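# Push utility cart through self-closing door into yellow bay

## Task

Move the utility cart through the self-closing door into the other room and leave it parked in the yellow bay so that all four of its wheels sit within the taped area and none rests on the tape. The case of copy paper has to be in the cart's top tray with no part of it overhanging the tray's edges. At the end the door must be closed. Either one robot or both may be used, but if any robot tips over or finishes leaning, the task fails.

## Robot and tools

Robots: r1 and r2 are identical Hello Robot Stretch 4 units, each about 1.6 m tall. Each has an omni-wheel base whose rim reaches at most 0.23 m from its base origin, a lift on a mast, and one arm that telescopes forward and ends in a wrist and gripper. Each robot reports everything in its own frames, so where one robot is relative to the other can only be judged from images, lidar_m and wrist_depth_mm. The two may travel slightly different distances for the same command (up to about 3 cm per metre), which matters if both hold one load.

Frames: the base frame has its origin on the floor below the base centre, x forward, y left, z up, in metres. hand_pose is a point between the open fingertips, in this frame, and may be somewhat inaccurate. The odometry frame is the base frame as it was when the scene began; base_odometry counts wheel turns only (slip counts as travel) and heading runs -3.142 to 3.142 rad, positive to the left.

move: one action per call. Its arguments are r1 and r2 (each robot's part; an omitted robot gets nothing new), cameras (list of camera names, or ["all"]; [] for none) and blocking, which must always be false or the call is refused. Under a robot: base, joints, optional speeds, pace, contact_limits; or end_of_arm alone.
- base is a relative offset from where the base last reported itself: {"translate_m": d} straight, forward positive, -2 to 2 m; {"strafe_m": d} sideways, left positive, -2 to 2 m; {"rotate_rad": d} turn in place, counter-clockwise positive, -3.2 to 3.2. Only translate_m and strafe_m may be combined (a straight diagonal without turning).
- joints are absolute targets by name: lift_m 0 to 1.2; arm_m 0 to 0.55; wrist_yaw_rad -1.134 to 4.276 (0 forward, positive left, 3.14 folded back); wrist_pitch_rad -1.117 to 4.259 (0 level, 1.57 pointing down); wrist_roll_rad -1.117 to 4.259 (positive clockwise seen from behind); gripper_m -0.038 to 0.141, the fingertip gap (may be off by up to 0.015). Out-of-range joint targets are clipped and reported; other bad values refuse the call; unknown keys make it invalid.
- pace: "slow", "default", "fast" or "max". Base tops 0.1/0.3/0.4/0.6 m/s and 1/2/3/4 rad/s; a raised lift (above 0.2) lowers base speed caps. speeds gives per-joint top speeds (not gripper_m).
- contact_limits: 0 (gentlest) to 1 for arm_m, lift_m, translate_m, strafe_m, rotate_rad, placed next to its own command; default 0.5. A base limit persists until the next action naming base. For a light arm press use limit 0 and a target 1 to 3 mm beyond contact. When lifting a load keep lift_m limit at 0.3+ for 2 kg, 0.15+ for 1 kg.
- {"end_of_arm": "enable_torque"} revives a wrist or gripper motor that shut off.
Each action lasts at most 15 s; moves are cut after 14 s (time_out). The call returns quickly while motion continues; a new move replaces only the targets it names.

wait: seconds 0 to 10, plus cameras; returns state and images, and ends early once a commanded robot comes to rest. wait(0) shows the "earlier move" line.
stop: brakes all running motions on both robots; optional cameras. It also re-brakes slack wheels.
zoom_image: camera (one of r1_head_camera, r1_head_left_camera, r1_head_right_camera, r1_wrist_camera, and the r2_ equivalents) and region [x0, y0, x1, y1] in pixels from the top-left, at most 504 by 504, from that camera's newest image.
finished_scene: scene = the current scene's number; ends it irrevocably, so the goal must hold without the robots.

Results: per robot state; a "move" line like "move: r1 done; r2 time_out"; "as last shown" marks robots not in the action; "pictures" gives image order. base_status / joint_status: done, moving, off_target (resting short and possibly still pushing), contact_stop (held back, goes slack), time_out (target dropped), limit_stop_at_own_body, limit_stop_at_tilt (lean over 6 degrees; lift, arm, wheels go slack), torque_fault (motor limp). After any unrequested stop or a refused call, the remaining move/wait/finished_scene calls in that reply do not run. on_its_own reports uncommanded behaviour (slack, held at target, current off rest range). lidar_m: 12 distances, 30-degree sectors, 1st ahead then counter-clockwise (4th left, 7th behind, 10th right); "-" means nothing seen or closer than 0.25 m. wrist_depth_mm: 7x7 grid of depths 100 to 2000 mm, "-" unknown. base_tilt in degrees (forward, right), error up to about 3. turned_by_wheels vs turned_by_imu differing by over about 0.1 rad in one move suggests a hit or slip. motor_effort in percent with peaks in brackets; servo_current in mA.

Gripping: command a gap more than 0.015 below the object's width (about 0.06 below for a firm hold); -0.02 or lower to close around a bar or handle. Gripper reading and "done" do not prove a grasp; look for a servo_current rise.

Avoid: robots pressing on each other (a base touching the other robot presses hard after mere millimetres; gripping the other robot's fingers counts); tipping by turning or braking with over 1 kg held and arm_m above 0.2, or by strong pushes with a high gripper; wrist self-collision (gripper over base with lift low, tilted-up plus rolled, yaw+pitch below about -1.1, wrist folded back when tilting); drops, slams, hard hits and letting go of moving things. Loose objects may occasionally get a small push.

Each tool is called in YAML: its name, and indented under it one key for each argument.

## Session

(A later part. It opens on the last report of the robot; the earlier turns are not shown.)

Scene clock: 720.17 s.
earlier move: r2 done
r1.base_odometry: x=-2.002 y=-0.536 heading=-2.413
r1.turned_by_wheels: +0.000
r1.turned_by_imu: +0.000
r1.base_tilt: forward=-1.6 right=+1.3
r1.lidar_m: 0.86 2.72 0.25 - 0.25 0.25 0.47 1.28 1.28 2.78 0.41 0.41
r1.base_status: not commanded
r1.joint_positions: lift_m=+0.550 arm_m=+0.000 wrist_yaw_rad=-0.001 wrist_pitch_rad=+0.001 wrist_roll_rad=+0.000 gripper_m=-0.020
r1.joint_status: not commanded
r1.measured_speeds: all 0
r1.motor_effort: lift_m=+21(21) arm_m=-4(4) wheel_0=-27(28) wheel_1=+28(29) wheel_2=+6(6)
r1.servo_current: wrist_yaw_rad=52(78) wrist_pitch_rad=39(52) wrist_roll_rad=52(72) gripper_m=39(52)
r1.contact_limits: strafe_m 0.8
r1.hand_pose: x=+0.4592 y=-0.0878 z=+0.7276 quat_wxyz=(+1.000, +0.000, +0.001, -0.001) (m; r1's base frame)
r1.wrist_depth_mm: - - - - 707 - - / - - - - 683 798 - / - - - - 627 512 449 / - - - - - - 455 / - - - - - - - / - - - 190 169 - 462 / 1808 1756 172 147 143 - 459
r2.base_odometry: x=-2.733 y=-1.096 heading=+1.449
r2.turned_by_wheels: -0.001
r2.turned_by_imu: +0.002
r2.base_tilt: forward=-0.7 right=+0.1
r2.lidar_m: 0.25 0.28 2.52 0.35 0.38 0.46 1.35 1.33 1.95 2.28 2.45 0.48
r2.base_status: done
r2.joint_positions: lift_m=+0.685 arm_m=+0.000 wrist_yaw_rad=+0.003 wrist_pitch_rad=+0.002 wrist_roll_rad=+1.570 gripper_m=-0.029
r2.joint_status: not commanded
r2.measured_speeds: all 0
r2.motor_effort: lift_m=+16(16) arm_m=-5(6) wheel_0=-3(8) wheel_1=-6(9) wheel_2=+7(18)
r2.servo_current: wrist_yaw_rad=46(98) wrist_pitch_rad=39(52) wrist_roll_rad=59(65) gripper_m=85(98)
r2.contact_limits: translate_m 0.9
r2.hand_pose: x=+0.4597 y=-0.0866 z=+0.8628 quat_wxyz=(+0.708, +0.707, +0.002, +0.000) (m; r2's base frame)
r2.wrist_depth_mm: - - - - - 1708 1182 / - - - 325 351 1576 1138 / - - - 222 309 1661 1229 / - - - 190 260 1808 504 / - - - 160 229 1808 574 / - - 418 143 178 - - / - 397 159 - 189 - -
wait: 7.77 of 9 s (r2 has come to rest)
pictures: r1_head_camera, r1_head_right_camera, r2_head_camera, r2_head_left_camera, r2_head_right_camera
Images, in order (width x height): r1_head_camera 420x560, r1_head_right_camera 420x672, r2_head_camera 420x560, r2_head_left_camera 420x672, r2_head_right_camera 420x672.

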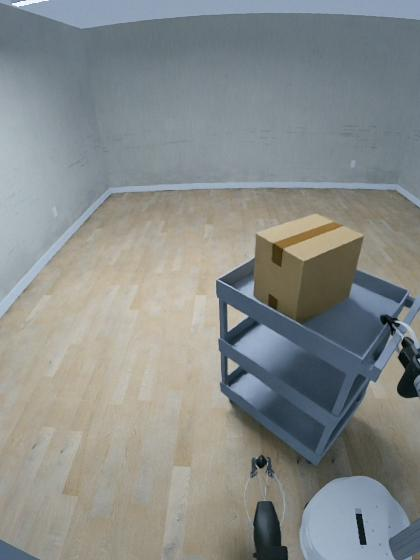

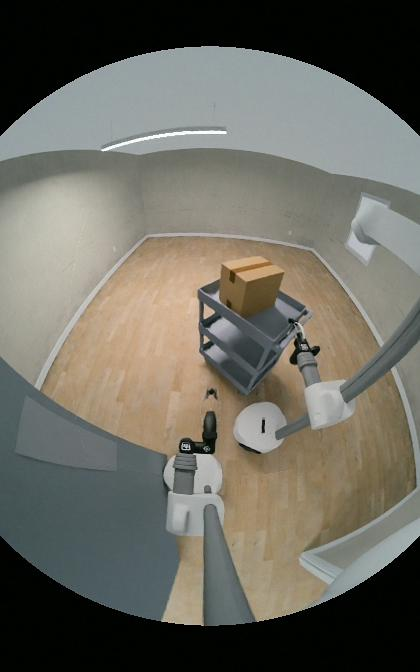

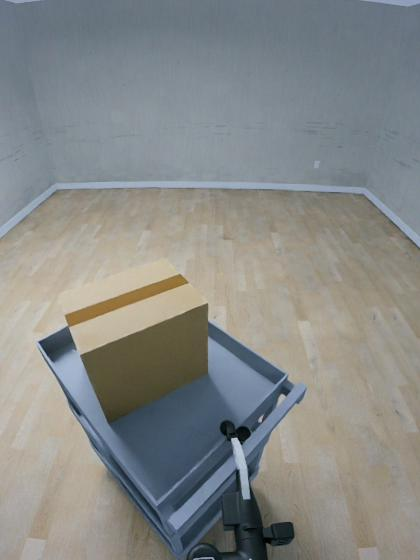

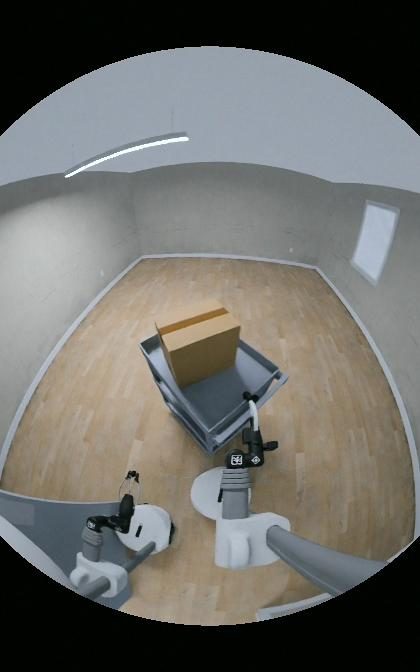

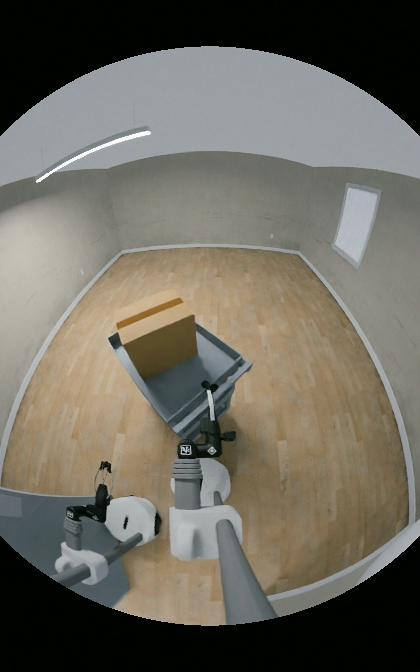

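move:
  r1: {"joints":{"lift_m":1.12}}
  r2: {"base":{"translate_m":-0.5},"pace":"slow","contact_limits":{"translate_m":0.7}}
  blocking: false
  cameras: []

wait:
  seconds: 3
  cameras: []

wait:
  seconds: 5
  cameras: ["r2_head_camera","r2_head_left_camera","r2_head_right_camera","r1_head_right_camera"]

Scene clock: 732.33 s.
move: r1 moving; r2 moving
r1.base_odometry: x=-2.002 y=-0.536 heading=-2.413
r1.turned_by_wheels: +0.000
r1.turned_by_imu: +0.000
r1.base_tilt: forward=-1.6 right=+1.3
r1.lidar_m: 0.86 2.69 0.25 - 0.25 0.25 0.51 1.26 1.28 2.79 0.41 0.45
r1.base_status: not commanded
r1.joint_positions: lift_m=+0.588 arm_m=+0.000 wrist_yaw_rad=-0.001 wrist_pitch_rad=+0.001 wrist_roll_rad=+0.000 gripper_m=-0.020
r1.joint_status: lift_m moving
r1.measured_speeds: translate_m=+0.000 strafe_m=+0.000 rotate_rad=+0.000 lift_m=+0.146 arm_m=+0.000 wrist_yaw_rad=+0.000 wrist_pitch_rad=+0.000 wrist_roll_rad=+0.000
r1.motor_effort: lift_m=+25(27) arm_m=-4(4) wheel_0=-28(28) wheel_1=+28(29) wheel_2=+6(6)
r1.servo_current: wrist_yaw_rad=59(59) wrist_pitch_rad=46(52) wrist_roll_rad=59(72) gripper_m=46(46)
r1.contact_limits: strafe_m 0.8
r1.hand_pose: x=+0.4592 y=-0.0878 z=+0.7654 quat_wxyz=(+1.000, +0.000, +0.001, -0.001) (m; r1's base frame)
r1.wrist_depth_mm: - - - - - - - / - - - - 668 768 - / - - - - 661 732 - / - - - - 609 500 436 / - - - - - - 455 / - - - 191 178 - 452 / 1921 1756 172 126 143 - -
r2.base_odometry: x=-2.734 y=-1.109 heading=+1.449
r2.turned_by_wheels: +0.000
r2.turned_by_imu: +0.000
r2.base_tilt: forward=-0.7 right=+0.1
r2.lidar_m: 0.25 0.29 2.52 0.37 0.39 0.47 1.34 1.33 1.91 2.29 2.46 0.48
r2.base_status: translate_m moving
r2.joint_positions: lift_m=+0.685 arm_m=+0.000 wrist_yaw_rad=+0.003 wrist_pitch_rad=+0.002 wrist_roll_rad=+1.570 gripper_m=-0.029
r2.joint_status: not commanded
r2.measured_speeds: translate_m=-0.048 strafe_m=+0.000 rotate_rad=+0.001 lift_m=+0.000 arm_m=+0.000 wrist_yaw_rad=+0.000 wrist_pitch_rad=+0.000 wrist_roll_rad=+0.000
r2.motor_effort: lift_m=+16(16) arm_m=-5(6) wheel_0=-11(11) wheel_1=-7(9) wheel_2=+12(13)
r2.servo_current: wrist_yaw_rad=33(59) wrist_pitch_rad=46(46) wrist_roll_rad=46(59) gripper_m=85(85)
r2.contact_limits: translate_m 0.7
r2.hand_pose: x=+0.4597 y=-0.0866 z=+0.8628 quat_wxyz=(+0.708, +0.707, +0.002, +0.000) (m; r2's base frame)
r2.wrist_depth_mm: - - - - - 1756 1205 / - - - 325 347 1537 1138 / - - - 221 307 1661 1229 / - - - 190 259 1756 512 / - - - 160 229 1756 - / - 427 418 144 179 - - / - 397 159 - 189 - -
pictures: none
No camera images: "cameras" was empty.

Scene clock: 735.03 s.
earlier move: r1 done; r2 moving
r1.base_odometry: x=-2.002 y=-0.536 heading=-2.413
r1.turned_by_wheels: +0.000
r1.turned_by_imu: +0.000
r1.base_tilt: forward=-1.6 right=+1.3
r1.lidar_m: 0.68 2.73 0.25 - 0.25 0.25 0.49 1.27 1.27 0.31 0.33 0.55
r1.base_status: not commanded
r1.joint_positions: lift_m=+1.120 arm_m=+0.000 wrist_yaw_rad=-0.001 wrist_pitch_rad=+0.001 wrist_roll_rad=+0.000 gripper_m=-0.020
r1.joint_status: all done
r1.measured_speeds: all 0
r1.motor_effort: lift_m=+24(28) arm_m=-3(4) wheel_0=-27(28) wheel_1=+28(29) wheel_2=+6(6)
r1.servo_current: wrist_yaw_rad=65(72) wrist_pitch_rad=46(52) wrist_roll_rad=39(72) gripper_m=46(52)
r1.contact_limits: strafe_m 0.8
r1.hand_pose: x=+0.4592 y=-0.0878 z=+1.2974 quat_wxyz=(+1.000, +0.000, +0.001, -0.001) (m; r1's base frame)
r1.wrist_depth_mm: - - - - - - - / - - - - - - - / - - - - - - - / - - - - - - - / - - - - - - - / - - - 191 - - - / - - 180 183 153 591 -
r2.base_odometry: x=-2.766 y=-1.365 heading=+1.449
r2.turned_by_wheels: +0.000
r2.turned_by_imu: +0.000
r2.base_tilt: forward=-0.7 right=+0.0
r2.lidar_m: 0.25 0.29 0.37 0.31 0.34 0.94 4.00 1.08 1.53 2.27 2.41 0.48
r2.base_status: translate_m moving
r2.joint_positions: lift_m=+0.685 arm_m=+0.000 wrist_yaw_rad=+0.002 wrist_pitch_rad=+0.002 wrist_roll_rad=+1.570 gripper_m=-0.029
r2.joint_status: not commanded
r2.measured_speeds: translate_m=-0.100 strafe_m=-0.001 rotate_rad=-0.001 lift_m=+0.000 arm_m=+0.000 wrist_yaw_rad=-0.001 wrist_pitch_rad=+0.000 wrist_roll_rad=+0.000
r2.motor_effort: lift_m=+16(16) arm_m=-5(6) wheel_0=-4(11) wheel_1=-7(9) wheel_2=+8(13)
r2.servo_current: wrist_yaw_rad=46(65) wrist_pitch_rad=46(52) wrist_roll_rad=52(59) gripper_m=78(91)
r2.contact_limits: translate_m 0.7
r2.hand_pose: x=+0.4596 y=-0.0868 z=+0.8628 quat_wxyz=(+0.708, +0.707, +0.001, +0.000) (m; r2's base frame)
r2.wrist_depth_mm: - - - 298 - 1756 1205 / - - - 314 334 343 343 / - - - 214 290 1708 1255 / - - - 188 254 1808 512 / - - - 164 227 1661 - / - 427 418 145 179 - - / - 397 158 - 191 - -
wait: 2.70 of 3 s (r1 has come to rest)
pictures: none
No camera images: "cameras" was empty.

Scene clock: 738.10 s.
earlier move: r2 done
r1.base_odometry: x=-2.002 y=-0.536 heading=-2.413
r1.turned_by_wheels: +0.000
r1.turned_by_imu: +0.000
r1.base_tilt: forward=-1.6 right=+1.3
r1.lidar_m: 0.53 2.72 0.25 - 0.25 0.25 0.51 1.29 0.34 0.31 0.40 0.42
r1.base_status: not commanded
r1.joint_positions: lift_m=+1.120 arm_m=+0.000 wrist_yaw_rad=-0.001 wrist_pitch_rad=+0.001 wrist_roll_rad=+0.000 gripper_m=-0.020
r1.joint_status: all done
r1.measured_speeds: all 0
r1.motor_effort: lift_m=+24(28) arm_m=-3(4) wheel_0=-27(28) wheel_1=+28(29) wheel_2=+6(7)
r1.servo_current: wrist_yaw_rad=46(78) wrist_pitch_rad=39(52) wrist_roll_rad=39(72) gripper_m=52(52)
r1.contact_limits: strafe_m 0.8
r1.hand_pose: x=+0.4592 y=-0.0878 z=+1.2974 quat_wxyz=(+1.000, +0.000, +0.001, -0.001) (m; r1's base frame)
r1.wrist_depth_mm: - - - - - - - / - - - - - - - / - - - - - - - / - - - - - - - / - - - - - - - / - - - 191 - - - / - - 181 183 143 - -
r2.base_odometry: x=-2.793 y=-1.592 heading=+1.449
r2.turned_by_wheels: +0.000
r2.turned_by_imu: +0.000
r2.base_tilt: forward=-0.7 right=+0.0
r2.lidar_m: 0.25 0.29 0.31 0.32 0.70 0.89 3.75 0.86 1.20 2.26 2.38 0.48
r2.base_status: done
r2.joint_positions: lift_m=+0.685 arm_m=+0.000 wrist_yaw_rad=+0.000 wrist_pitch_rad=+0.002 wrist_roll_rad=+1.570 gripper_m=-0.029
r2.joint_status: not commanded
r2.measured_speeds: all 0
r2.motor_effort: lift_m=+16(16) arm_m=-6(6) wheel_0=-4(11) wheel_1=-6(9) wheel_2=+7(13)
r2.servo_current: wrist_yaw_rad=46(65) wrist_pitch_rad=46(52) wrist_roll_rad=46(65) gripper_m=85(91)
r2.contact_limits: translate_m 0.7
r2.hand_pose: x=+0.4594 y=-0.0875 z=+0.8628 quat_wxyz=(+0.708, +0.707, +0.000, -0.001) (m; r2's base frame)
r2.wrist_depth_mm: - - - 283 - 1708 1205 / - - - 239 327 338 343 / - - - 208 279 1808 1205 / - - - 186 250 1618 521 / - - - 163 226 723 - / - 427 415 149 177 141 - / - 402 157 - 192 - -
wait: 3.07 of 5 s (r2 has come to rest)
pictures: r1_head_right_camera, r2_head_camera, r2_head_left_camera, r2_head_right_camera
Images, in order (width x height): r1_head_right_camera 420x672, r2_head_camera 420x560, r2_head_left_camera 420x672, r2_head_right_camera 420x672.

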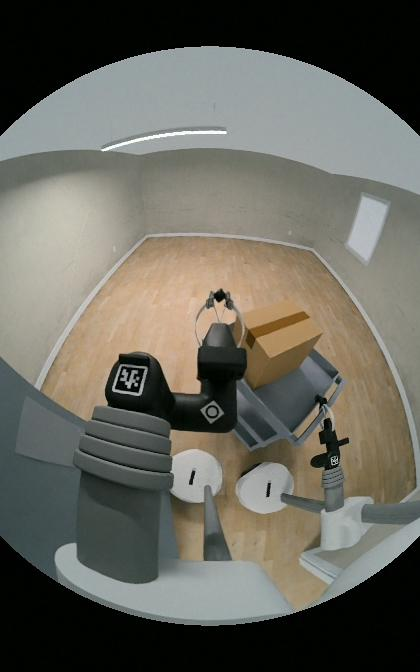

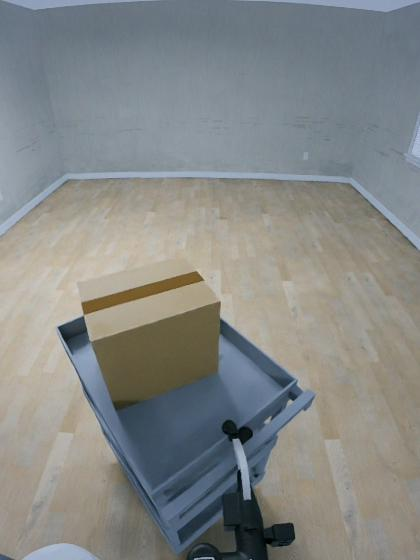

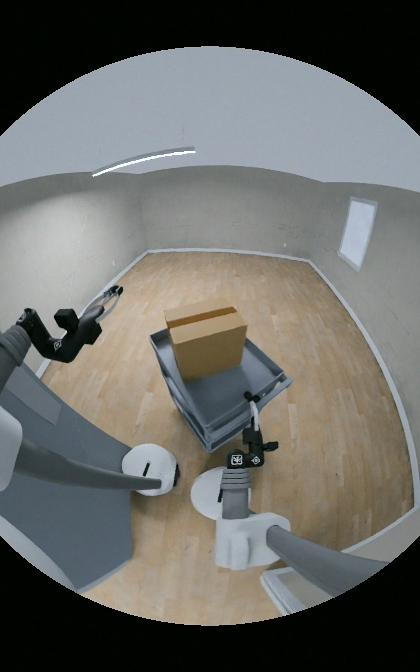

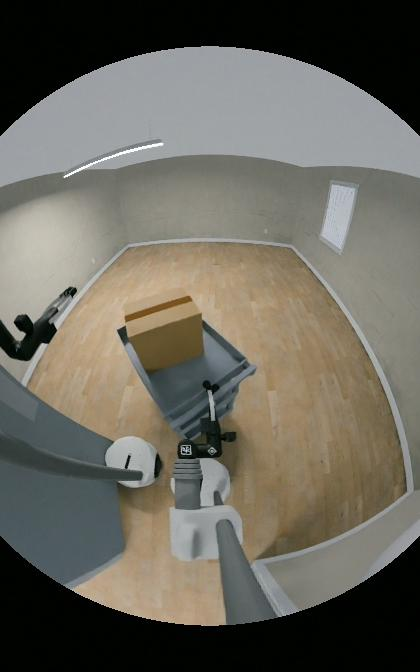

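move:
  r2: {"base":{"translate_m":-0.4,"strafe_m":-0.03},"pace":"slow","contact_limits":{"translate_m":0.7}}
  blocking: false
  cameras: []

wait:
  seconds: 8
  cameras: ["r2_head_camera","r2_head_left_camera","r2_head_right_camera"]

Scene clock: 751.87 s.
move: r2 moving
r1: as last shown
r1.lidar_m: 0.50 2.70 0.25 - 0.25 0.25 0.49 1.28 0.30 0.32 0.40 0.42
r1.motor_effort: lift_m=+24(24) arm_m=-3(4) wheel_0=-27(28) wheel_1=+28(29) wheel_2=+6(6)
r1.servo_current: wrist_yaw_rad=59(65) wrist_pitch_rad=39(46) wrist_roll_rad=46(52) gripper_m=39(46)
r1.contact_limits: strafe_m 0.8
r1.wrist_depth_mm: - - - - - - - / - - - - - - - / - - - - - - - / - - - - - - - / - - - - - - - / - - - 190 - - - / - - 180 183 143 - -
r2.base_odometry: x=-2.794 y=-1.605 heading=+1.449
r2.turned_by_wheels: +0.000
r2.turned_by_imu: +0.000
r2.base_tilt: forward=-0.6 right=+0.1
r2.lidar_m: 0.26 0.29 0.35 0.32 0.70 0.91 3.76 0.85 1.15 2.24 2.39 0.48
r2.base_status: translate_m moving; strafe_m moving
r2.joint_positions: lift_m=+0.685 arm_m=+0.000 wrist_yaw_rad=+0.000 wrist_pitch_rad=+0.002 wrist_roll_rad=+1.570 gripper_m=-0.029
r2.joint_status: not commanded
r2.measured_speeds: translate_m=-0.048 strafe_m=-0.004 rotate_rad=+0.000 lift_m=+0.000 arm_m=+0.000 wrist_yaw_rad=+0.000 wrist_pitch_rad=+0.000 wrist_roll_rad=+0.000
r2.motor_effort: lift_m=+16(16) arm_m=-5(6) wheel_0=-5(8) wheel_1=-8(10) wheel_2=+10(12)
r2.servo_current: wrist_yaw_rad=46(52) wrist_pitch_rad=39(52) wrist_roll_rad=39(52) gripper_m=85(91)
r2.contact_limits: translate_m 0.7
r2.hand_pose: x=+0.4594 y=-0.0875 z=+0.8628 quat_wxyz=(+0.708, +0.707, +0.000, -0.001) (m; r2's base frame)
r2.wrist_depth_mm: - - - 281 - 1756 1205 / - - - 239 325 336 336 / - - - 208 279 1808 1229 / - - - 185 250 1708 525 / - - - 164 226 732 - / - 424 415 149 177 141 - / - 402 156 - 193 - -
pictures: none
No camera images: "cameras" was empty.

Scene clock: 756.67 s.
earlier move: r2 done
r1.base_odometry: x=-2.002 y=-0.536 heading=-2.413
r1.turned_by_wheels: +0.000
r1.turned_by_imu: +0.000
r1.base_tilt: forward=-1.6 right=+1.3
r1.lidar_m: 0.30 2.71 0.25 - 0.25 0.25 0.51 0.52 0.37 0.25 0.25 0.25
r1.base_status: not commanded
r1.joint_positions: lift_m=+1.120 arm_m=+0.000 wrist_yaw_rad=-0.001 wrist_pitch_rad=+0.001 wrist_roll_rad=+0.000 gripper_m=-0.020
r1.joint_status: not commanded
r1.measured_speeds: all 0
r1.motor_effort: lift_m=+24(24) arm_m=-4(4) wheel_0=-27(28) wheel_1=+28(29) wheel_2=+6(6)
r1.servo_current: wrist_yaw_rad=26(72) wrist_pitch_rad=39(52) wrist_roll_rad=39(72) gripper_m=46(46)
r1.contact_limits: strafe_m 0.8
r1.hand_pose: x=+0.4592 y=-0.0878 z=+1.2974 quat_wxyz=(+1.000, +0.000, +0.001, -0.001) (m; r1's base frame)
r1.wrist_depth_mm: - - - - - - - / - - - - - - - / - - - - - - - / - - - - - - - / - - - - - - - / - - - 191 - - - / - - 180 183 143 - -
r2.base_odometry: x=-2.812 y=-1.993 heading=+1.449
r2.turned_by_wheels: +0.000
r2.turned_by_imu: +0.002
r2.base_tilt: forward=-0.7 right=+0.1
r2.lidar_m: 0.27 0.25 0.55 0.68 0.69 3.40 3.36 0.49 0.58 1.98 2.33 0.48
r2.base_status: done
r2.joint_positions: lift_m=+0.685 arm_m=+0.000 wrist_yaw_rad=+0.000 wrist_pitch_rad=+0.002 wrist_roll_rad=+1.570 gripper_m=-0.029
r2.joint_status: not commanded
r2.measured_speeds: all 0
r2.motor_effort: lift_m=+16(16) arm_m=-6(6) wheel_0=-2(9) wheel_1=-5(11) wheel_2=+8(13)
r2.servo_current: wrist_yaw_rad=52(59) wrist_pitch_rad=46(52) wrist_roll_rad=46(65) gripper_m=85(91)
r2.contact_limits: translate_m 0.7
r2.hand_pose: x=+0.4594 y=-0.0873 z=+0.8628 quat_wxyz=(+0.708, +0.707, +0.001, +0.000) (m; r2's base frame)
r2.wrist_depth_mm: - - - 268 - 1756 1205 / - - - 230 312 327 327 / - - - 200 272 1808 1229 / - - - 184 246 1708 525 / - - - 164 225 707 - / - 427 418 151 177 - - / - 404 148 - 193 - -
wait: 4.80 of 8 s (r2 has come to rest)
pictures: r2_head_camera, r2_head_left_camera, r2_head_right_camera
Images, in order (width x height): r2_head_camera 420x560, r2_head_left_camera 420x672, r2_head_right_camera 420x672.

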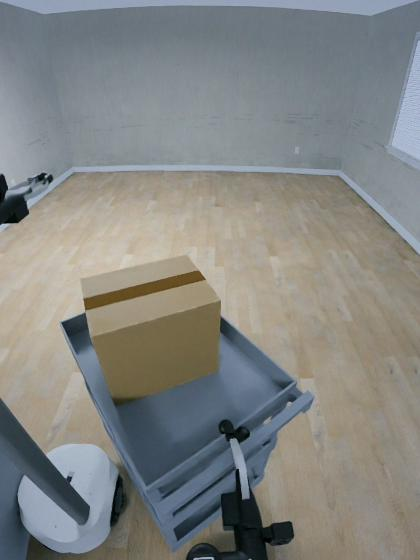

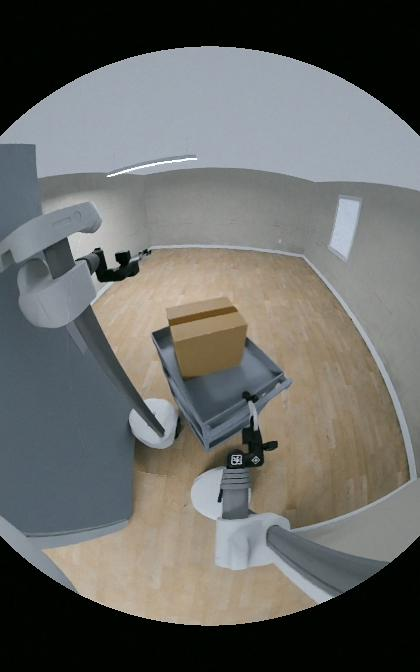

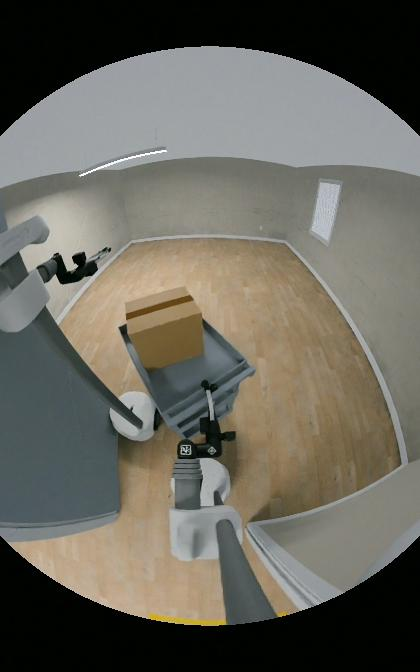

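move:
  r2: {"base":{"translate_m":-0.4,"strafe_m":-0.04},"pace":"slow","contact_limits":{"translate_m":0.6}}
  blocking: false
  cameras: []

wait:
  seconds: 8
  cameras: ["r2_head_camera","r2_head_left_camera","r2_head_right_camera"]

Scene clock: 771.60 s.
move: r2 moving
r1: as last shown
r1.lidar_m: 4.93 2.70 0.25 - 0.25 0.25 0.51 0.53 0.39 0.25 0.25 0.25
r1.motor_effort: lift_m=+24(24) arm_m=-3(4) wheel_0=-28(28) wheel_1=+28(28) wheel_2=+6(6)
r1.servo_current: wrist_yaw_rad=46(59) wrist_pitch_rad=52(52) wrist_roll_rad=52(59) gripper_m=46(46)
r1.contact_limits: strafe_m 0.8
r1.wrist_depth_mm: - - - - - - - / - - - - - - - / - - - - - - - / - - - - - - - / - - - - - - - / - - - 191 - - - / - - 180 183 144 - -
r2.base_odometry: x=-2.813 y=-2.005 heading=+1.449
r2.turned_by_wheels: +0.000
r2.turned_by_imu: +0.001
r2.base_tilt: forward=-0.6 right=+0.1
r2.lidar_m: 0.27 0.27 0.54 0.67 0.69 3.37 3.34 0.49 0.55 1.92 2.37 0.44
r2.base_status: translate_m moving; strafe_m moving
r2.joint_positions: lift_m=+0.685 arm_m=+0.000 wrist_yaw_rad=+0.001 wrist_pitch_rad=+0.002 wrist_roll_rad=+1.570 gripper_m=-0.029
r2.joint_status: not commanded
r2.measured_speeds: translate_m=-0.049 strafe_m=-0.005 rotate_rad=+0.001 lift_m=+0.000 arm_m=+0.000 wrist_yaw_rad=+0.000 wrist_pitch_rad=+0.000 wrist_roll_rad=+0.000
r2.motor_effort: lift_m=+16(16) arm_m=-5(6) wheel_0=-1(6) wheel_1=-9(9) wheel_2=+13(15)
r2.servo_current: wrist_yaw_rad=39(59) wrist_pitch_rad=39(46) wrist_roll_rad=39(59) gripper_m=85(91)
r2.contact_limits: translate_m 0.6
r2.hand_pose: x=+0.4595 y=-0.0873 z=+0.8628 quat_wxyz=(+0.708, +0.707, +0.001, +0.000) (m; r2's base frame)
r2.wrist_depth_mm: - - - 270 - 1756 1205 / - - - 229 309 325 327 / - - - 199 272 1808 1205 / - - - 183 246 1756 530 / - - - 164 226 707 - / - 427 418 151 179 145 - / - 407 147 - 194 - -
pictures: none
No camera images: "cameras" was empty.

Scene clock: 776.40 s.
earlier move: r2 done
r1.base_odometry: x=-2.002 y=-0.536 heading=-2.413
r1.turned_by_wheels: +0.000
r1.turned_by_imu: -0.001
r1.base_tilt: forward=-1.6 right=+1.3
r1.lidar_m: 4.92 2.70 0.25 - 0.25 0.25 0.50 0.60 0.28 0.25 0.53 4.04
r1.base_status: not commanded
r1.joint_positions: lift_m=+1.120 arm_m=+0.000 wrist_yaw_rad=-0.001 wrist_pitch_rad=+0.001 wrist_roll_rad=+0.000 gripper_m=-0.020
r1.joint_status: not commanded
r1.measured_speeds: all 0
r1.motor_effort: lift_m=+24(24) arm_m=-4(4) wheel_0=-25(28) wheel_1=+26(28) wheel_2=+2(6)
r1.servo_current: wrist_yaw_rad=52(72) wrist_pitch_rad=39(52) wrist_roll_rad=65(65) gripper_m=46(52)
r1.contact_limits: strafe_m 0.8
r1.hand_pose: x=+0.4592 y=-0.0878 z=+1.2974 quat_wxyz=(+1.000, +0.000, +0.001, -0.001) (m; r1's base frame)
r1.wrist_depth_mm: - - - - - - - / - - - - - - - / - - - - - - - / - - - - - - - / - - - - - - - / - - - 191 - - - / - - 180 182 143 - -
r2.base_odometry: x=-2.821 y=-2.394 heading=+1.449
r2.turned_by_wheels: +0.000
r2.turned_by_imu: +0.001
r2.base_tilt: forward=-0.7 right=+0.1
r2.lidar_m: 0.32 0.30 0.72 0.68 2.78 2.99 2.91 2.91 0.25 0.25 2.25 0.43
r2.base_status: done
r2.joint_positions: lift_m=+0.685 arm_m=+0.000 wrist_yaw_rad=+0.001 wrist_pitch_rad=+0.002 wrist_roll_rad=+1.570 gripper_m=-0.029
r2.joint_status: not commanded
r2.measured_speeds: all 0
r2.motor_effort: lift_m=+16(16) arm_m=-6(6) wheel_0=-1(7) wheel_1=-5(10) wheel_2=+8(16)
r2.servo_current: wrist_yaw_rad=33(65) wrist_pitch_rad=39(52) wrist_roll_rad=39(65) gripper_m=91(91)
r2.contact_limits: translate_m 0.6
r2.hand_pose: x=+0.4595 y=-0.0871 z=+0.8628 quat_wxyz=(+0.708, +0.707, +0.001, +0.000) (m; r2's base frame)
r2.wrist_depth_mm: - - - 203 272 282 282 / - - - 190 255 1808 1229 / - - - 177 241 1661 549 / - - - 169 228 809 - / - 427 427 157 217 - - / - 421 421 153 202 146 - / - 415 147 - 198 699 -
wait: 4.80 of 8 s (r2 has come to rest)
pictures: r2_head_camera, r2_head_left_camera, r2_head_right_camera
Images, in order (width x height): r2_head_camera 420x560, r2_head_left_camera 420x672, r2_head_right_camera 420x672.

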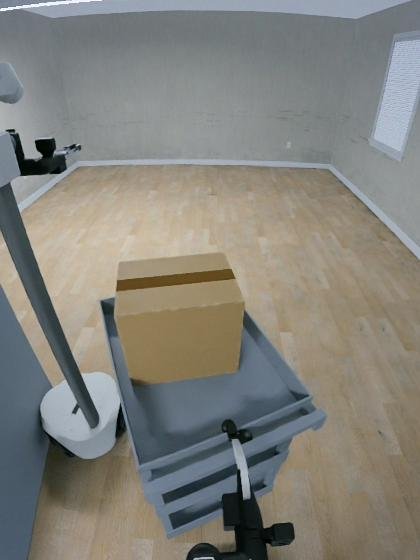

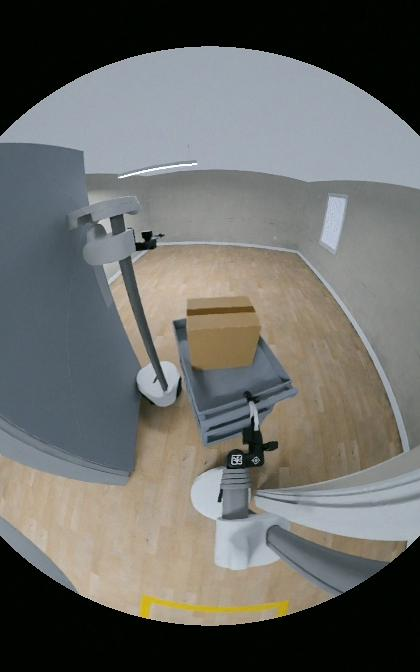

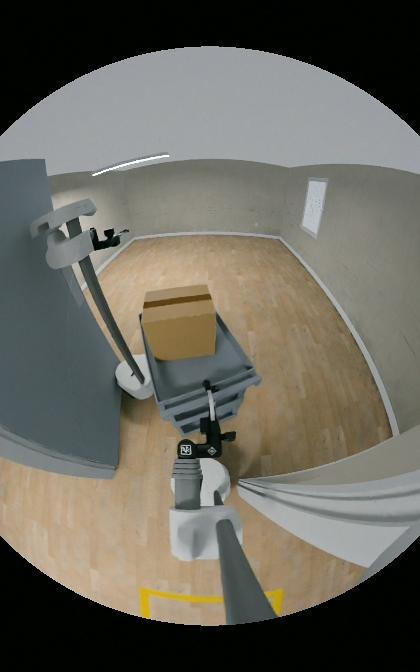

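move:
  blocking: false
  r2: {"base":{"translate_m":-0.5},"pace":"slow","contact_limits":{"translate_m":0.6}}
  cameras: []

wait:
  seconds: 7
  cameras: ["r2_head_camera","r2_head_left_camera","r2_head_right_camera"]

Scene clock: 802.80 s.
move: r2 moving
r1: as last shown
r1.turned_by_imu: +0.000
r1.lidar_m: 4.92 2.75 0.25 - 0.25 0.25 0.50 0.60 0.28 0.25 0.63 4.06
r1.motor_effort: lift_m=+24(24) arm_m=-4(4) wheel_0=-26(26) wheel_1=+26(27) wheel_2=+3(3)
r1.servo_current: wrist_yaw_rad=46(72) wrist_pitch_rad=46(46) wrist_roll_rad=46(52) gripper_m=52(52)
r1.contact_limits: strafe_m 0.8
r1.wrist_depth_mm: - - - - - - - / - - - - - - - / - - - - - - - / - - - - - - - / - - - - - - - / - - - 191 - - - / - - 180 183 143 - -
r2.base_odometry: x=-2.823 y=-2.407 heading=+1.449
r2.turned_by_wheels: +0.000
r2.turned_by_imu: +0.000
r2.base_tilt: forward=-0.6 right=+0.0
r2.lidar_m: 0.30 0.33 0.74 0.69 2.76 2.98 2.91 2.80 0.27 0.25 2.28 0.44
r2.base_status: translate_m moving
r2.joint_positions: lift_m=+0.685 arm_m=+0.000 wrist_yaw_rad=+0.001 wrist_pitch_rad=+0.002 wrist_roll_rad=+1.570 gripper_m=-0.029
r2.joint_status: not commanded
r2.measured_speeds: translate_m=-0.047 strafe_m=+0.000 rotate_rad=-0.001 lift_m=+0.000 arm_m=+0.000 wrist_yaw_rad=+0.000 wrist_pitch_rad=+0.000 wrist_roll_rad=+0.000
r2.motor_effort: lift_m=+16(16) arm_m=-5(6) wheel_0=-6(7) wheel_1=-9(9) wheel_2=+12(13)
r2.servo_current: wrist_yaw_rad=46(52) wrist_pitch_rad=39(46) wrist_roll_rad=46(52) gripper_m=78(85)
r2.contact_limits: translate_m 0.6
r2.hand_pose: x=+0.4595 y=-0.0872 z=+0.8628 quat_wxyz=(+0.708, +0.707, +0.001, +0.000) (m; r2's base frame)
r2.wrist_depth_mm: - - - 199 271 282 279 / - - - 189 255 1808 1205 / - - - 176 240 1661 564 / - - - 168 228 750 - / - 430 427 157 216 - - / - 421 415 152 202 146 - / - 418 147 - 198 - -
pictures: none
No camera images: "cameras" was empty.

Scene clock: 808.57 s.
earlier move: r2 done
r1.base_odometry: x=-2.002 y=-0.536 heading=-2.413
r1.turned_by_wheels: +0.000
r1.turned_by_imu: +0.000
r1.base_tilt: forward=-1.6 right=+1.3
r1.lidar_m: 4.91 2.72 0.25 - 0.26 0.25 0.51 0.53 0.53 2.78 2.92 4.07
r1.base_status: not commanded
r1.joint_positions: lift_m=+1.120 arm_m=+0.000 wrist_yaw_rad=-0.001 wrist_pitch_rad=+0.001 wrist_roll_rad=+0.000 gripper_m=-0.020
r1.joint_status: not commanded
r1.measured_speeds: all 0
r1.motor_effort: lift_m=+24(24) arm_m=-4(4) wheel_0=-26(26) wheel_1=+26(27) wheel_2=+3(3)
r1.servo_current: wrist_yaw_rad=46(72) wrist_pitch_rad=46(52) wrist_roll_rad=52(72) gripper_m=46(52)
r1.contact_limits: strafe_m 0.8
r1.hand_pose: x=+0.4592 y=-0.0878 z=+1.2974 quat_wxyz=(+1.000, +0.000, +0.001, -0.001) (m; r1's base frame)
r1.wrist_depth_mm: - - - - - - - / - - - - - - - / - - - - - - - / - - - - - - - / - - - - - - - / - - - 191 - - - / - - 180 183 143 - -
r2.base_odometry: x=-2.882 y=-2.890 heading=+1.449
r2.turned_by_wheels: +0.000
r2.turned_by_imu: -0.117
r2.base_tilt: forward=-0.6 right=+0.0
r2.lidar_m: 0.25 0.28 0.83 1.19 2.68 2.60 2.45 2.52 2.23 1.78 0.53 0.44
r2.base_status: done
r2.joint_positions: lift_m=+0.685 arm_m=+0.000 wrist_yaw_rad=+0.003 wrist_pitch_rad=+0.002 wrist_roll_rad=+1.570 gripper_m=-0.029
r2.joint_status: not commanded
r2.measured_speeds: all 0
r2.motor_effort: lift_m=+16(16) arm_m=+4(11) wheel_0=+0(24) wheel_1=-2(30) wheel_2=+5(22)
r2.servo_current: wrist_yaw_rad=59(91) wrist_pitch_rad=39(52) wrist_roll_rad=39(65) gripper_m=85(91)
r2.contact_limits: translate_m 0.6
r2.hand_pose: x=+0.4596 y=-0.0864 z=+0.8628 quat_wxyz=(+0.708, +0.707, +0.002, +0.001) (m; r2's base frame)
r2.wrist_depth_mm: - - - - - 1756 1160 / - - - 320 - 1756 1229 / - - - 304 342 366 364 / - - - 201 274 1863 1308 / - - - 166 236 1661 521 / - - - 142 178 634 - / - 404 160 - 188 - -
wait: 5.77 of 7 s (r2 has come to rest)
pictures: r2_head_camera, r2_head_left_camera, r2_head_right_camera
Images, in order (width x height): r2_head_camera 420x560, r2_head_left_camera 420x672, r2_head_right_camera 420x672.

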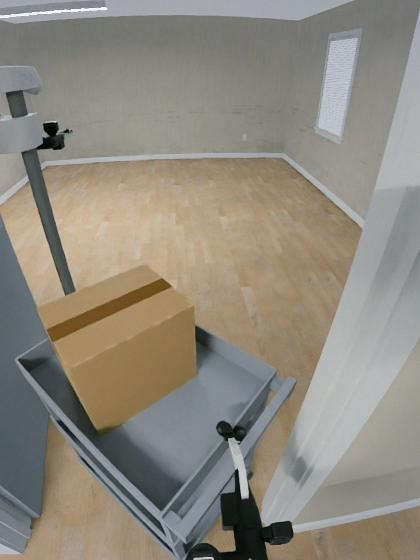

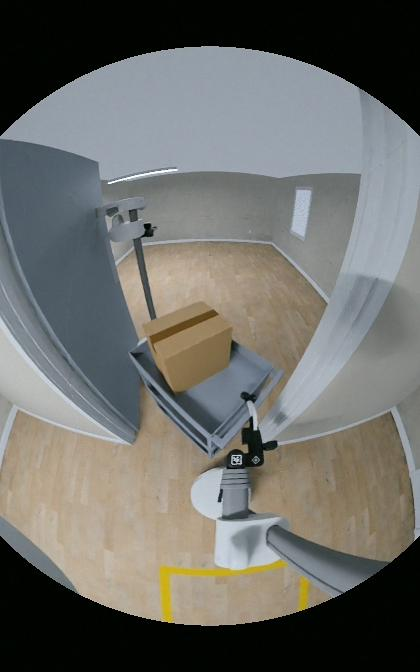

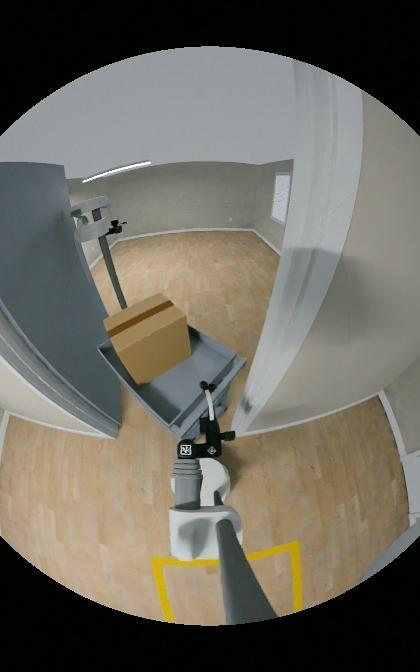

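move:
  blocking: false
  r2: {"base":{"strafe_m":0.15},"pace":"slow","contact_limits":{"strafe_m":0.6}}
  cameras: []

wait:
  seconds: 4
  cameras: ["r2_head_camera","r2_head_left_camera","r2_head_right_camera"]

Scene clock: 817.30 s.
move: r2 moving
r1: as last shown
r1.lidar_m: 4.92 2.71 0.25 - 0.25 0.25 0.51 0.53 0.55 2.79 2.90 4.06
r1.motor_effort: lift_m=+24(24) arm_m=-3(4) wheel_0=-25(26) wheel_1=+26(27) wheel_2=+3(3)
r1.servo_current: wrist_yaw_rad=39(52) wrist_pitch_rad=46(46) wrist_roll_rad=33(52) gripper_m=46(52)
r1.contact_limits: strafe_m 0.8
r2.base_odometry: x=-2.896 y=-2.889 heading=+1.449
r2.turned_by_wheels: +0.000
r2.turned_by_imu: +0.000
r2.base_tilt: forward=-0.7 right=+0.1
r2.lidar_m: 0.25 0.26 0.79 1.19 2.66 2.61 2.46 2.53 2.24 1.80 0.55 0.45
r2.base_status: strafe_m moving
r2.joint_positions: lift_m=+0.685 arm_m=+0.000 wrist_yaw_rad=+0.002 wrist_pitch_rad=+0.002 wrist_roll_rad=+1.570 gripper_m=-0.029
r2.joint_status: not commanded
r2.measured_speeds: translate_m=+0.000 strafe_m=+0.056 rotate_rad=+0.001 lift_m=+0.000 arm_m=+0.000 wrist_yaw_rad=-0.021 wrist_pitch_rad=+0.000 wrist_roll_rad=+0.000
r2.motor_effort: lift_m=+16(16) arm_m=+4(5) wheel_0=-13(13) wheel_1=+9(9) wheel_2=-1(3)
r2.servo_current: wrist_yaw_rad=52(59) wrist_pitch_rad=46(46) wrist_roll_rad=33(59) gripper_m=78(91)
r2.contact_limits: strafe_m 0.6
r2.hand_pose: x=+0.4594 y=-0.0868 z=+0.8628 quat_wxyz=(+0.708, +0.707, +0.001, +0.000) (m; r2's base frame)
r2.wrist_depth_mm: - - - - - 1708 1160 / - - - 324 - 1708 1182 / - - - 309 357 370 402 / - - - 196 278 1756 1308 / - - - 167 238 1618 521 / - - - 142 179 627 - / - 407 160 - 189 - -
pictures: none
No camera images: "cameras" was empty.

Scene clock: 819.43 s.
earlier move: r2 done
r1.base_odometry: x=-2.002 y=-0.536 heading=-2.413
r1.turned_by_wheels: +0.000
r1.turned_by_imu: +0.000
r1.base_tilt: forward=-1.6 right=+1.3
r1.lidar_m: 4.93 2.70 0.25 - 0.25 0.26 0.49 0.43 0.45 2.79 2.90 4.03
r1.base_status: not commanded
r1.joint_positions: lift_m=+1.120 arm_m=+0.000 wrist_yaw_rad=-0.001 wrist_pitch_rad=+0.001 wrist_roll_rad=+0.000 gripper_m=-0.020
r1.joint_status: not commanded
r1.measured_speeds: all 0
r1.motor_effort: lift_m=+24(24) arm_m=-3(4) wheel_0=-26(26) wheel_1=+26(27) wheel_2=+3(3)
r1.servo_current: wrist_yaw_rad=52(72) wrist_pitch_rad=52(52) wrist_roll_rad=46(65) gripper_m=46(52)
r1.contact_limits: strafe_m 0.8
r1.hand_pose: x=+0.4592 y=-0.0878 z=+1.2974 quat_wxyz=(+1.000, +0.000, +0.001, -0.001) (m; r1's base frame)
r1.wrist_depth_mm: - - - - - - - / - - - - - - - / - - - - - - - / - - - - - - - / - - - - - - - / - - - 191 - - - / - - 180 183 143 - -
r2.base_odometry: x=-3.031 y=-2.872 heading=+1.449
r2.turned_by_wheels: +0.000
r2.turned_by_imu: +0.000
r2.base_tilt: forward=-0.7 right=+0.0
r2.lidar_m: 0.25 0.28 0.69 1.18 2.54 2.62 2.43 2.51 2.40 1.78 0.55 0.50
r2.base_status: done
r2.joint_positions: lift_m=+0.685 arm_m=+0.000 wrist_yaw_rad=-0.007 wrist_pitch_rad=+0.002 wrist_roll_rad=+1.570 gripper_m=-0.029
r2.joint_status: not commanded
r2.measured_speeds: all 0
r2.motor_effort: lift_m=+16(16) arm_m=+4(5) wheel_0=-4(16) wheel_1=+5(11) wheel_2=-5(6)
r2.servo_current: wrist_yaw_rad=59(65) wrist_pitch_rad=39(46) wrist_roll_rad=46(65) gripper_m=78(91)
r2.contact_limits: strafe_m 0.6
r2.hand_pose: x=+0.4586 y=-0.0895 z=+0.8628 quat_wxyz=(+0.708, +0.707, -0.002, -0.003) (m; r2's base frame)
r2.wrist_depth_mm: - - - - - 1756 1182 / - - - 315 - 1618 1182 / - - - 232 325 1537 1138 / - - - 195 266 1756 1308 / - - - 163 232 1661 525 / - - 421 141 177 634 - / - 394 159 - 186 - -
wait: 2.13 of 4 s (r2 has come to rest)
pictures: r2_head_camera, r2_head_left_camera, r2_head_right_camera
Images, in order (width x height): r2_head_camera 420x560, r2_head_left_camera 420x672, r2_head_right_camera 420x672.

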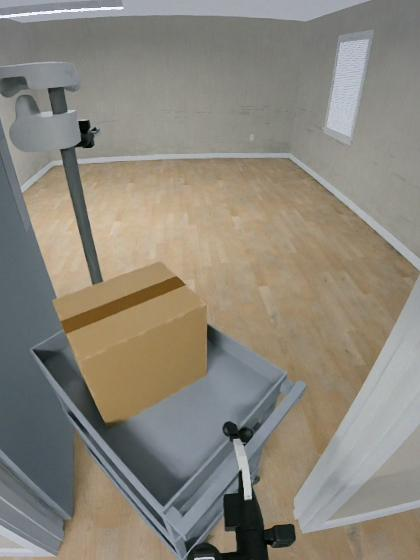

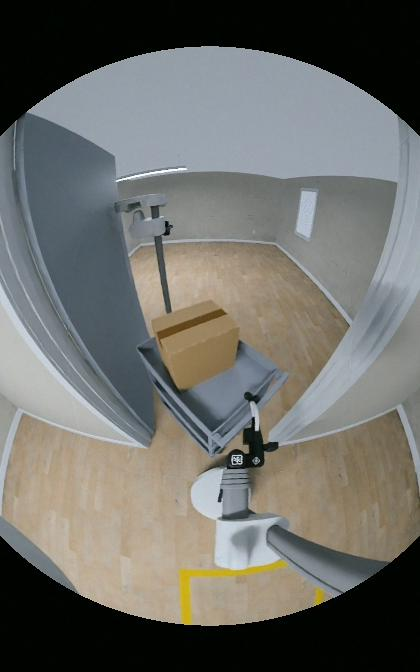

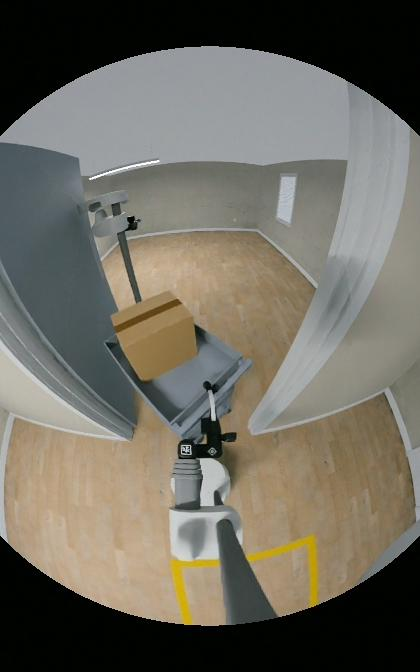

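move:
  blocking: false
  r2: {"base":{"translate_m":-0.35},"pace":"slow","contact_limits":{"translate_m":0.6}}
  cameras: []

wait:
  seconds: 6
  cameras: ["r2_head_camera","r2_head_left_camera","r2_head_right_camera"]

Scene clock: 829.63 s.
move: r2 moving
r1: as last shown
r1.lidar_m: 4.94 2.69 0.25 - 0.25 0.25 0.50 0.45 0.47 2.80 2.92 4.05
r1.motor_effort: lift_m=+24(24) arm_m=-4(4) wheel_0=-26(26) wheel_1=+26(27) wheel_2=+3(3)
r1.servo_current: wrist_yaw_rad=46(52) wrist_pitch_rad=33(46) wrist_roll_rad=46(59) gripper_m=39(46)
r1.contact_limits: strafe_m 0.8
r2.base_odometry: x=-3.033 y=-2.884 heading=+1.449
r2.turned_by_wheels: +0.000
r2.turned_by_imu: +0.000
r2.base_tilt: forward=-0.6 right=+0.1
r2.lidar_m: 0.25 0.27 0.69 1.21 2.51 2.61 2.44 2.54 2.39 1.82 0.57 0.47
r2.base_status: translate_m moving
r2.joint_positions: lift_m=+0.685 arm_m=+0.000 wrist_yaw_rad=-0.003 wrist_pitch_rad=+0.002 wrist_roll_rad=+1.570 gripper_m=-0.029
r2.joint_status: not commanded
r2.measured_speeds: translate_m=-0.048 strafe_m=+0.000 rotate_rad=+0.000 lift_m=+0.000 arm_m=+0.000 wrist_yaw_rad=+0.010 wrist_pitch_rad=+0.000 wrist_roll_rad=+0.000
r2.motor_effort: lift_m=+16(16) arm_m=+4(5) wheel_0=-8(10) wheel_1=-8(8) wheel_2=+13(13)
r2.servo_current: wrist_yaw_rad=46(59) wrist_pitch_rad=33(39) wrist_roll_rad=39(52) gripper_m=85(85)
r2.contact_limits: translate_m 0.6
r2.hand_pose: x=+0.4591 y=-0.0882 z=+0.8628 quat_wxyz=(+0.708, +0.707, +0.000, -0.002) (m; r2's base frame)
r2.wrist_depth_mm: - - - - - 1756 1205 / - - - 325 - 1499 1138 / - - - 226 315 1499 430 / - - - 191 262 1756 504 / - - - 158 229 1808 - / - - 418 140 179 668 - / - 394 159 - 186 - -
pictures: none
No camera images: "cameras" was empty.

Scene clock: 833.93 s.
earlier move: r2 done
r1.base_odometry: x=-2.002 y=-0.536 heading=-2.413
r1.turned_by_wheels: +0.000
r1.turned_by_imu: +0.000
r1.base_tilt: forward=-1.6 right=+1.3
r1.lidar_m: 4.92 2.71 0.25 - 0.25 0.25 0.51 0.69 1.25 2.78 2.90 4.03
r1.base_status: not commanded
r1.joint_positions: lift_m=+1.120 arm_m=+0.000 wrist_yaw_rad=-0.001 wrist_pitch_rad=+0.001 wrist_roll_rad=+0.000 gripper_m=-0.020
r1.joint_status: not commanded
r1.measured_speeds: all 0
r1.motor_effort: lift_m=+24(24) arm_m=-3(4) wheel_0=-26(26) wheel_1=+27(27) wheel_2=+3(3)
r1.servo_current: wrist_yaw_rad=46(72) wrist_pitch_rad=46(52) wrist_roll_rad=39(72) gripper_m=39(52)
r1.contact_limits: strafe_m 0.8
r1.hand_pose: x=+0.4592 y=-0.0878 z=+1.2974 quat_wxyz=(+1.000, +0.000, +0.001, -0.001) (m; r1's base frame)
r1.wrist_depth_mm: - - - - - - - / - - - - - - - / - - - - - - - / - - - - - - - / - - - - - - - / - - - 190 - - - / - - 180 183 143 - -
r2.base_odometry: x=-3.073 y=-3.219 heading=+1.450
r2.turned_by_wheels: +0.001
r2.turned_by_imu: +0.003
r2.base_tilt: forward=-0.7 right=+0.0
r2.lidar_m: 0.26 0.27 0.96 2.31 2.48 2.20 2.10 2.17 2.43 2.30 1.05 0.47
r2.base_status: done
r2.joint_positions: lift_m=+0.685 arm_m=+0.000 wrist_yaw_rad=+0.008 wrist_pitch_rad=+0.002 wrist_roll_rad=+1.570 gripper_m=-0.029
r2.joint_status: not commanded
r2.measured_speeds: all 0
r2.motor_effort: lift_m=+16(16) arm_m=-3(5) wheel_0=+0(10) wheel_1=-5(10) wheel_2=+10(19)
r2.servo_current: wrist_yaw_rad=46(65) wrist_pitch_rad=46(52) wrist_roll_rad=39(65) gripper_m=85(91)
r2.contact_limits: translate_m 0.6
r2.hand_pose: x=+0.4600 y=-0.0852 z=+0.8628 quat_wxyz=(+0.708, +0.707, +0.003, +0.002) (m; r2's base frame)
r2.wrist_depth_mm: - - - 291 - 1756 1205 / - - - 246 330 342 1098 / - - - 213 283 1808 1229 / - - - 189 253 1756 521 / - - - 166 228 715 - / - 430 421 150 179 142 - / - 404 156 - 193 - -
wait: 4.30 of 6 s (r2 has come to rest)
pictures: r2_head_camera, r2_head_left_camera, r2_head_right_camera
Images, in order (width x height): r2_head_camera 420x560, r2_head_left_camera 420x672, r2_head_right_camera 420x672.

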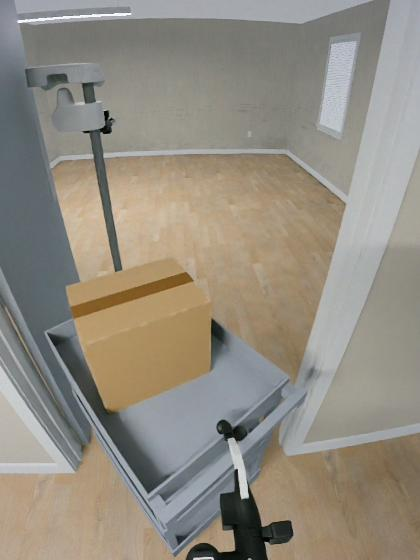

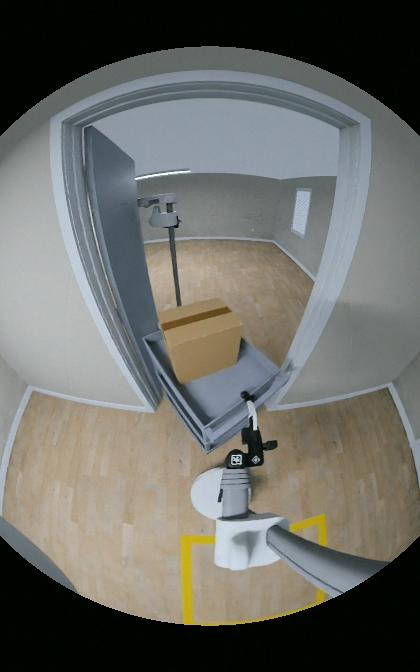

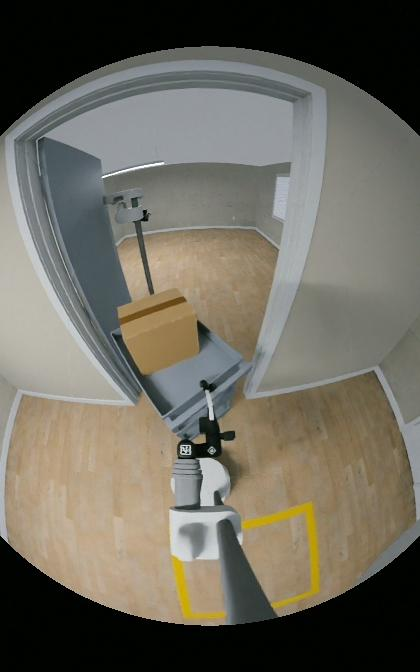

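move:
  blocking: false
  r2: {"base":{"translate_m":-0.5},"pace":"slow","contact_limits":{"translate_m":0.6}}
  cameras: []

wait:
  seconds: 7
  cameras: ["r2_head_camera","r2_head_left_camera","r2_head_right_camera"]

Scene clock: 839.67 s.
move: r2 moving
r1: as last shown
r1.lidar_m: 4.90 2.70 0.25 - 0.25 0.25 0.48 0.71 1.26 2.78 2.91 4.04
r1.motor_effort: lift_m=+24(24) arm_m=-4(4) wheel_0=-26(26) wheel_1=+26(27) wheel_2=+3(3)
r1.servo_current: wrist_yaw_rad=52(65) wrist_pitch_rad=46(46) wrist_roll_rad=39(59) gripper_m=46(52)
r1.contact_limits: strafe_m 0.8
r1.wrist_depth_mm: - - - - - - - / - - - - - - - / - - - - - - - / - - - - - - - / - - - - - - - / - - - 191 - - - / - - 181 183 143 - -
r2.base_odometry: x=-3.075 y=-3.232 heading=+1.450
r2.turned_by_wheels: +0.001
r2.turned_by_imu: +0.001
r2.base_tilt: forward=-0.7 right=+0.1
r2.lidar_m: 0.25 0.26 0.97 2.33 2.52 2.22 2.09 2.15 2.43 2.31 1.08 0.46
r2.base_status: translate_m moving
r2.joint_positions: lift_m=+0.685 arm_m=+0.000 wrist_yaw_rad=+0.008 wrist_pitch_rad=+0.002 wrist_roll_rad=+1.570 gripper_m=-0.029
r2.joint_status: not commanded
r2.measured_speeds: translate_m=-0.049 strafe_m=+0.000 rotate_rad=+0.003 lift_m=+0.000 arm_m=+0.000 wrist_yaw_rad=+0.000 wrist_pitch_rad=+0.000 wrist_roll_rad=+0.000
r2.motor_effort: lift_m=+16(16) arm_m=-3(4) wheel_0=+0(4) wheel_1=-7(9) wheel_2=+14(15)
r2.servo_current: wrist_yaw_rad=59(72) wrist_pitch_rad=39(39) wrist_roll_rad=39(59) gripper_m=91(91)
r2.contact_limits: translate_m 0.6
r2.hand_pose: x=+0.4600 y=-0.0852 z=+0.8628 quat_wxyz=(+0.708, +0.707, +0.003, +0.002) (m; r2's base frame)
r2.wrist_depth_mm: - - - 290 - 1708 1205 / - - - 245 330 340 1098 / - - - 212 285 1756 1205 / - - - 188 253 1708 525 / - - - 165 227 707 - / - 427 415 151 179 142 - / - 404 156 - 193 - -
pictures: none
No camera images: "cameras" was empty.

Scene clock: 845.43 s.
earlier move: r2 done
r1.base_odometry: x=-2.002 y=-0.536 heading=-2.413
r1.turned_by_wheels: +0.000
r1.turned_by_imu: +0.000
r1.base_tilt: forward=-1.6 right=+1.3
r1.lidar_m: 4.92 2.72 0.25 - 0.25 0.25 0.50 1.15 1.24 2.80 2.91 4.02
r1.base_status: not commanded
r1.joint_positions: lift_m=+1.120 arm_m=+0.000 wrist_yaw_rad=-0.001 wrist_pitch_rad=+0.001 wrist_roll_rad=+0.000 gripper_m=-0.020
r1.joint_status: not commanded
r1.measured_speeds: all 0
r1.motor_effort: lift_m=+24(24) arm_m=-4(4) wheel_0=-26(26) wheel_1=+26(27) wheel_2=+3(3)
r1.servo_current: wrist_yaw_rad=26(78) wrist_pitch_rad=46(52) wrist_roll_rad=46(78) gripper_m=46(52)
r1.contact_limits: strafe_m 0.8
r1.hand_pose: x=+0.4592 y=-0.0878 z=+1.2974 quat_wxyz=(+1.000, +0.000, +0.001, -0.001) (m; r1's base frame)
r1.wrist_depth_mm: - - - - - - - / - - - - - - - / - - - - - - - / - - - - - - - / - - - - - - - / - - - 191 - - - / - - 180 183 143 - -
r2.base_odometry: x=-3.134 y=-3.715 heading=+1.450
r2.turned_by_wheels: +0.000
r2.turned_by_imu: +0.003
r2.base_tilt: forward=-0.7 right=+0.1
r2.lidar_m: 0.27 0.26 1.64 2.39 2.41 1.71 1.61 1.66 2.19 2.30 1.82 0.45
r2.base_status: done
r2.joint_positions: lift_m=+0.685 arm_m=+0.000 wrist_yaw_rad=+0.008 wrist_pitch_rad=+0.002 wrist_roll_rad=+1.570 gripper_m=-0.029
r2.joint_status: not commanded
r2.measured_speeds: all 0
r2.motor_effort: lift_m=+16(16) arm_m=-3(4) wheel_0=+0(6) wheel_1=-5(9) wheel_2=+9(16)
r2.servo_current: wrist_yaw_rad=78(78) wrist_pitch_rad=46(52) wrist_roll_rad=46(65) gripper_m=85(98)
r2.contact_limits: translate_m 0.6
r2.hand_pose: x=+0.4600 y=-0.0852 z=+0.8628 quat_wxyz=(+0.708, +0.707, +0.003, +0.002) (m; r2's base frame)
r2.wrist_depth_mm: - - - 277 - - - / - - - 243 332 338 340 / - - - 216 287 1808 1229 / - - - 189 255 1808 517 / - - - 166 229 1618 - / - 433 418 150 177 214 - / - 397 156 - 193 - -
wait: 5.77 of 7 s (r2 has come to rest)
pictures: r2_head_camera, r2_head_left_camera, r2_head_right_camera
Images, in order (width x height): r2_head_camera 420x560, r2_head_left_camera 420x672, r2_head_right_camera 420x672.

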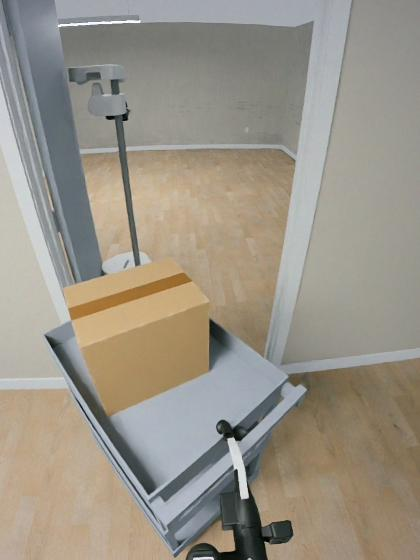

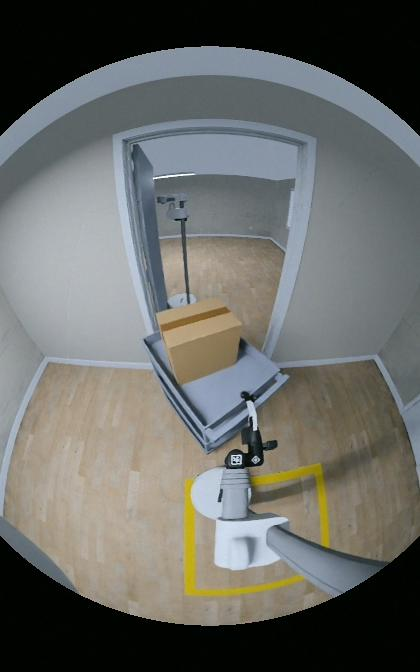

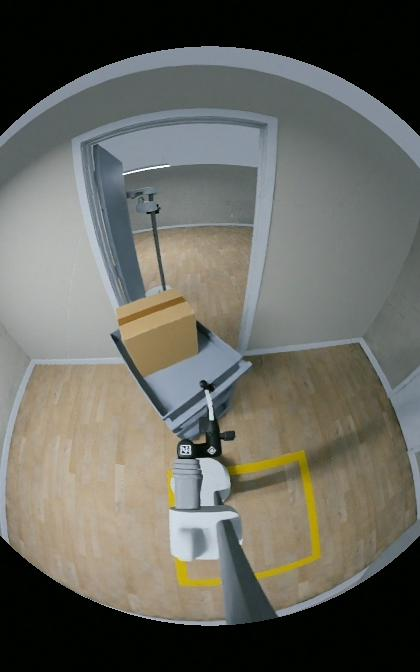

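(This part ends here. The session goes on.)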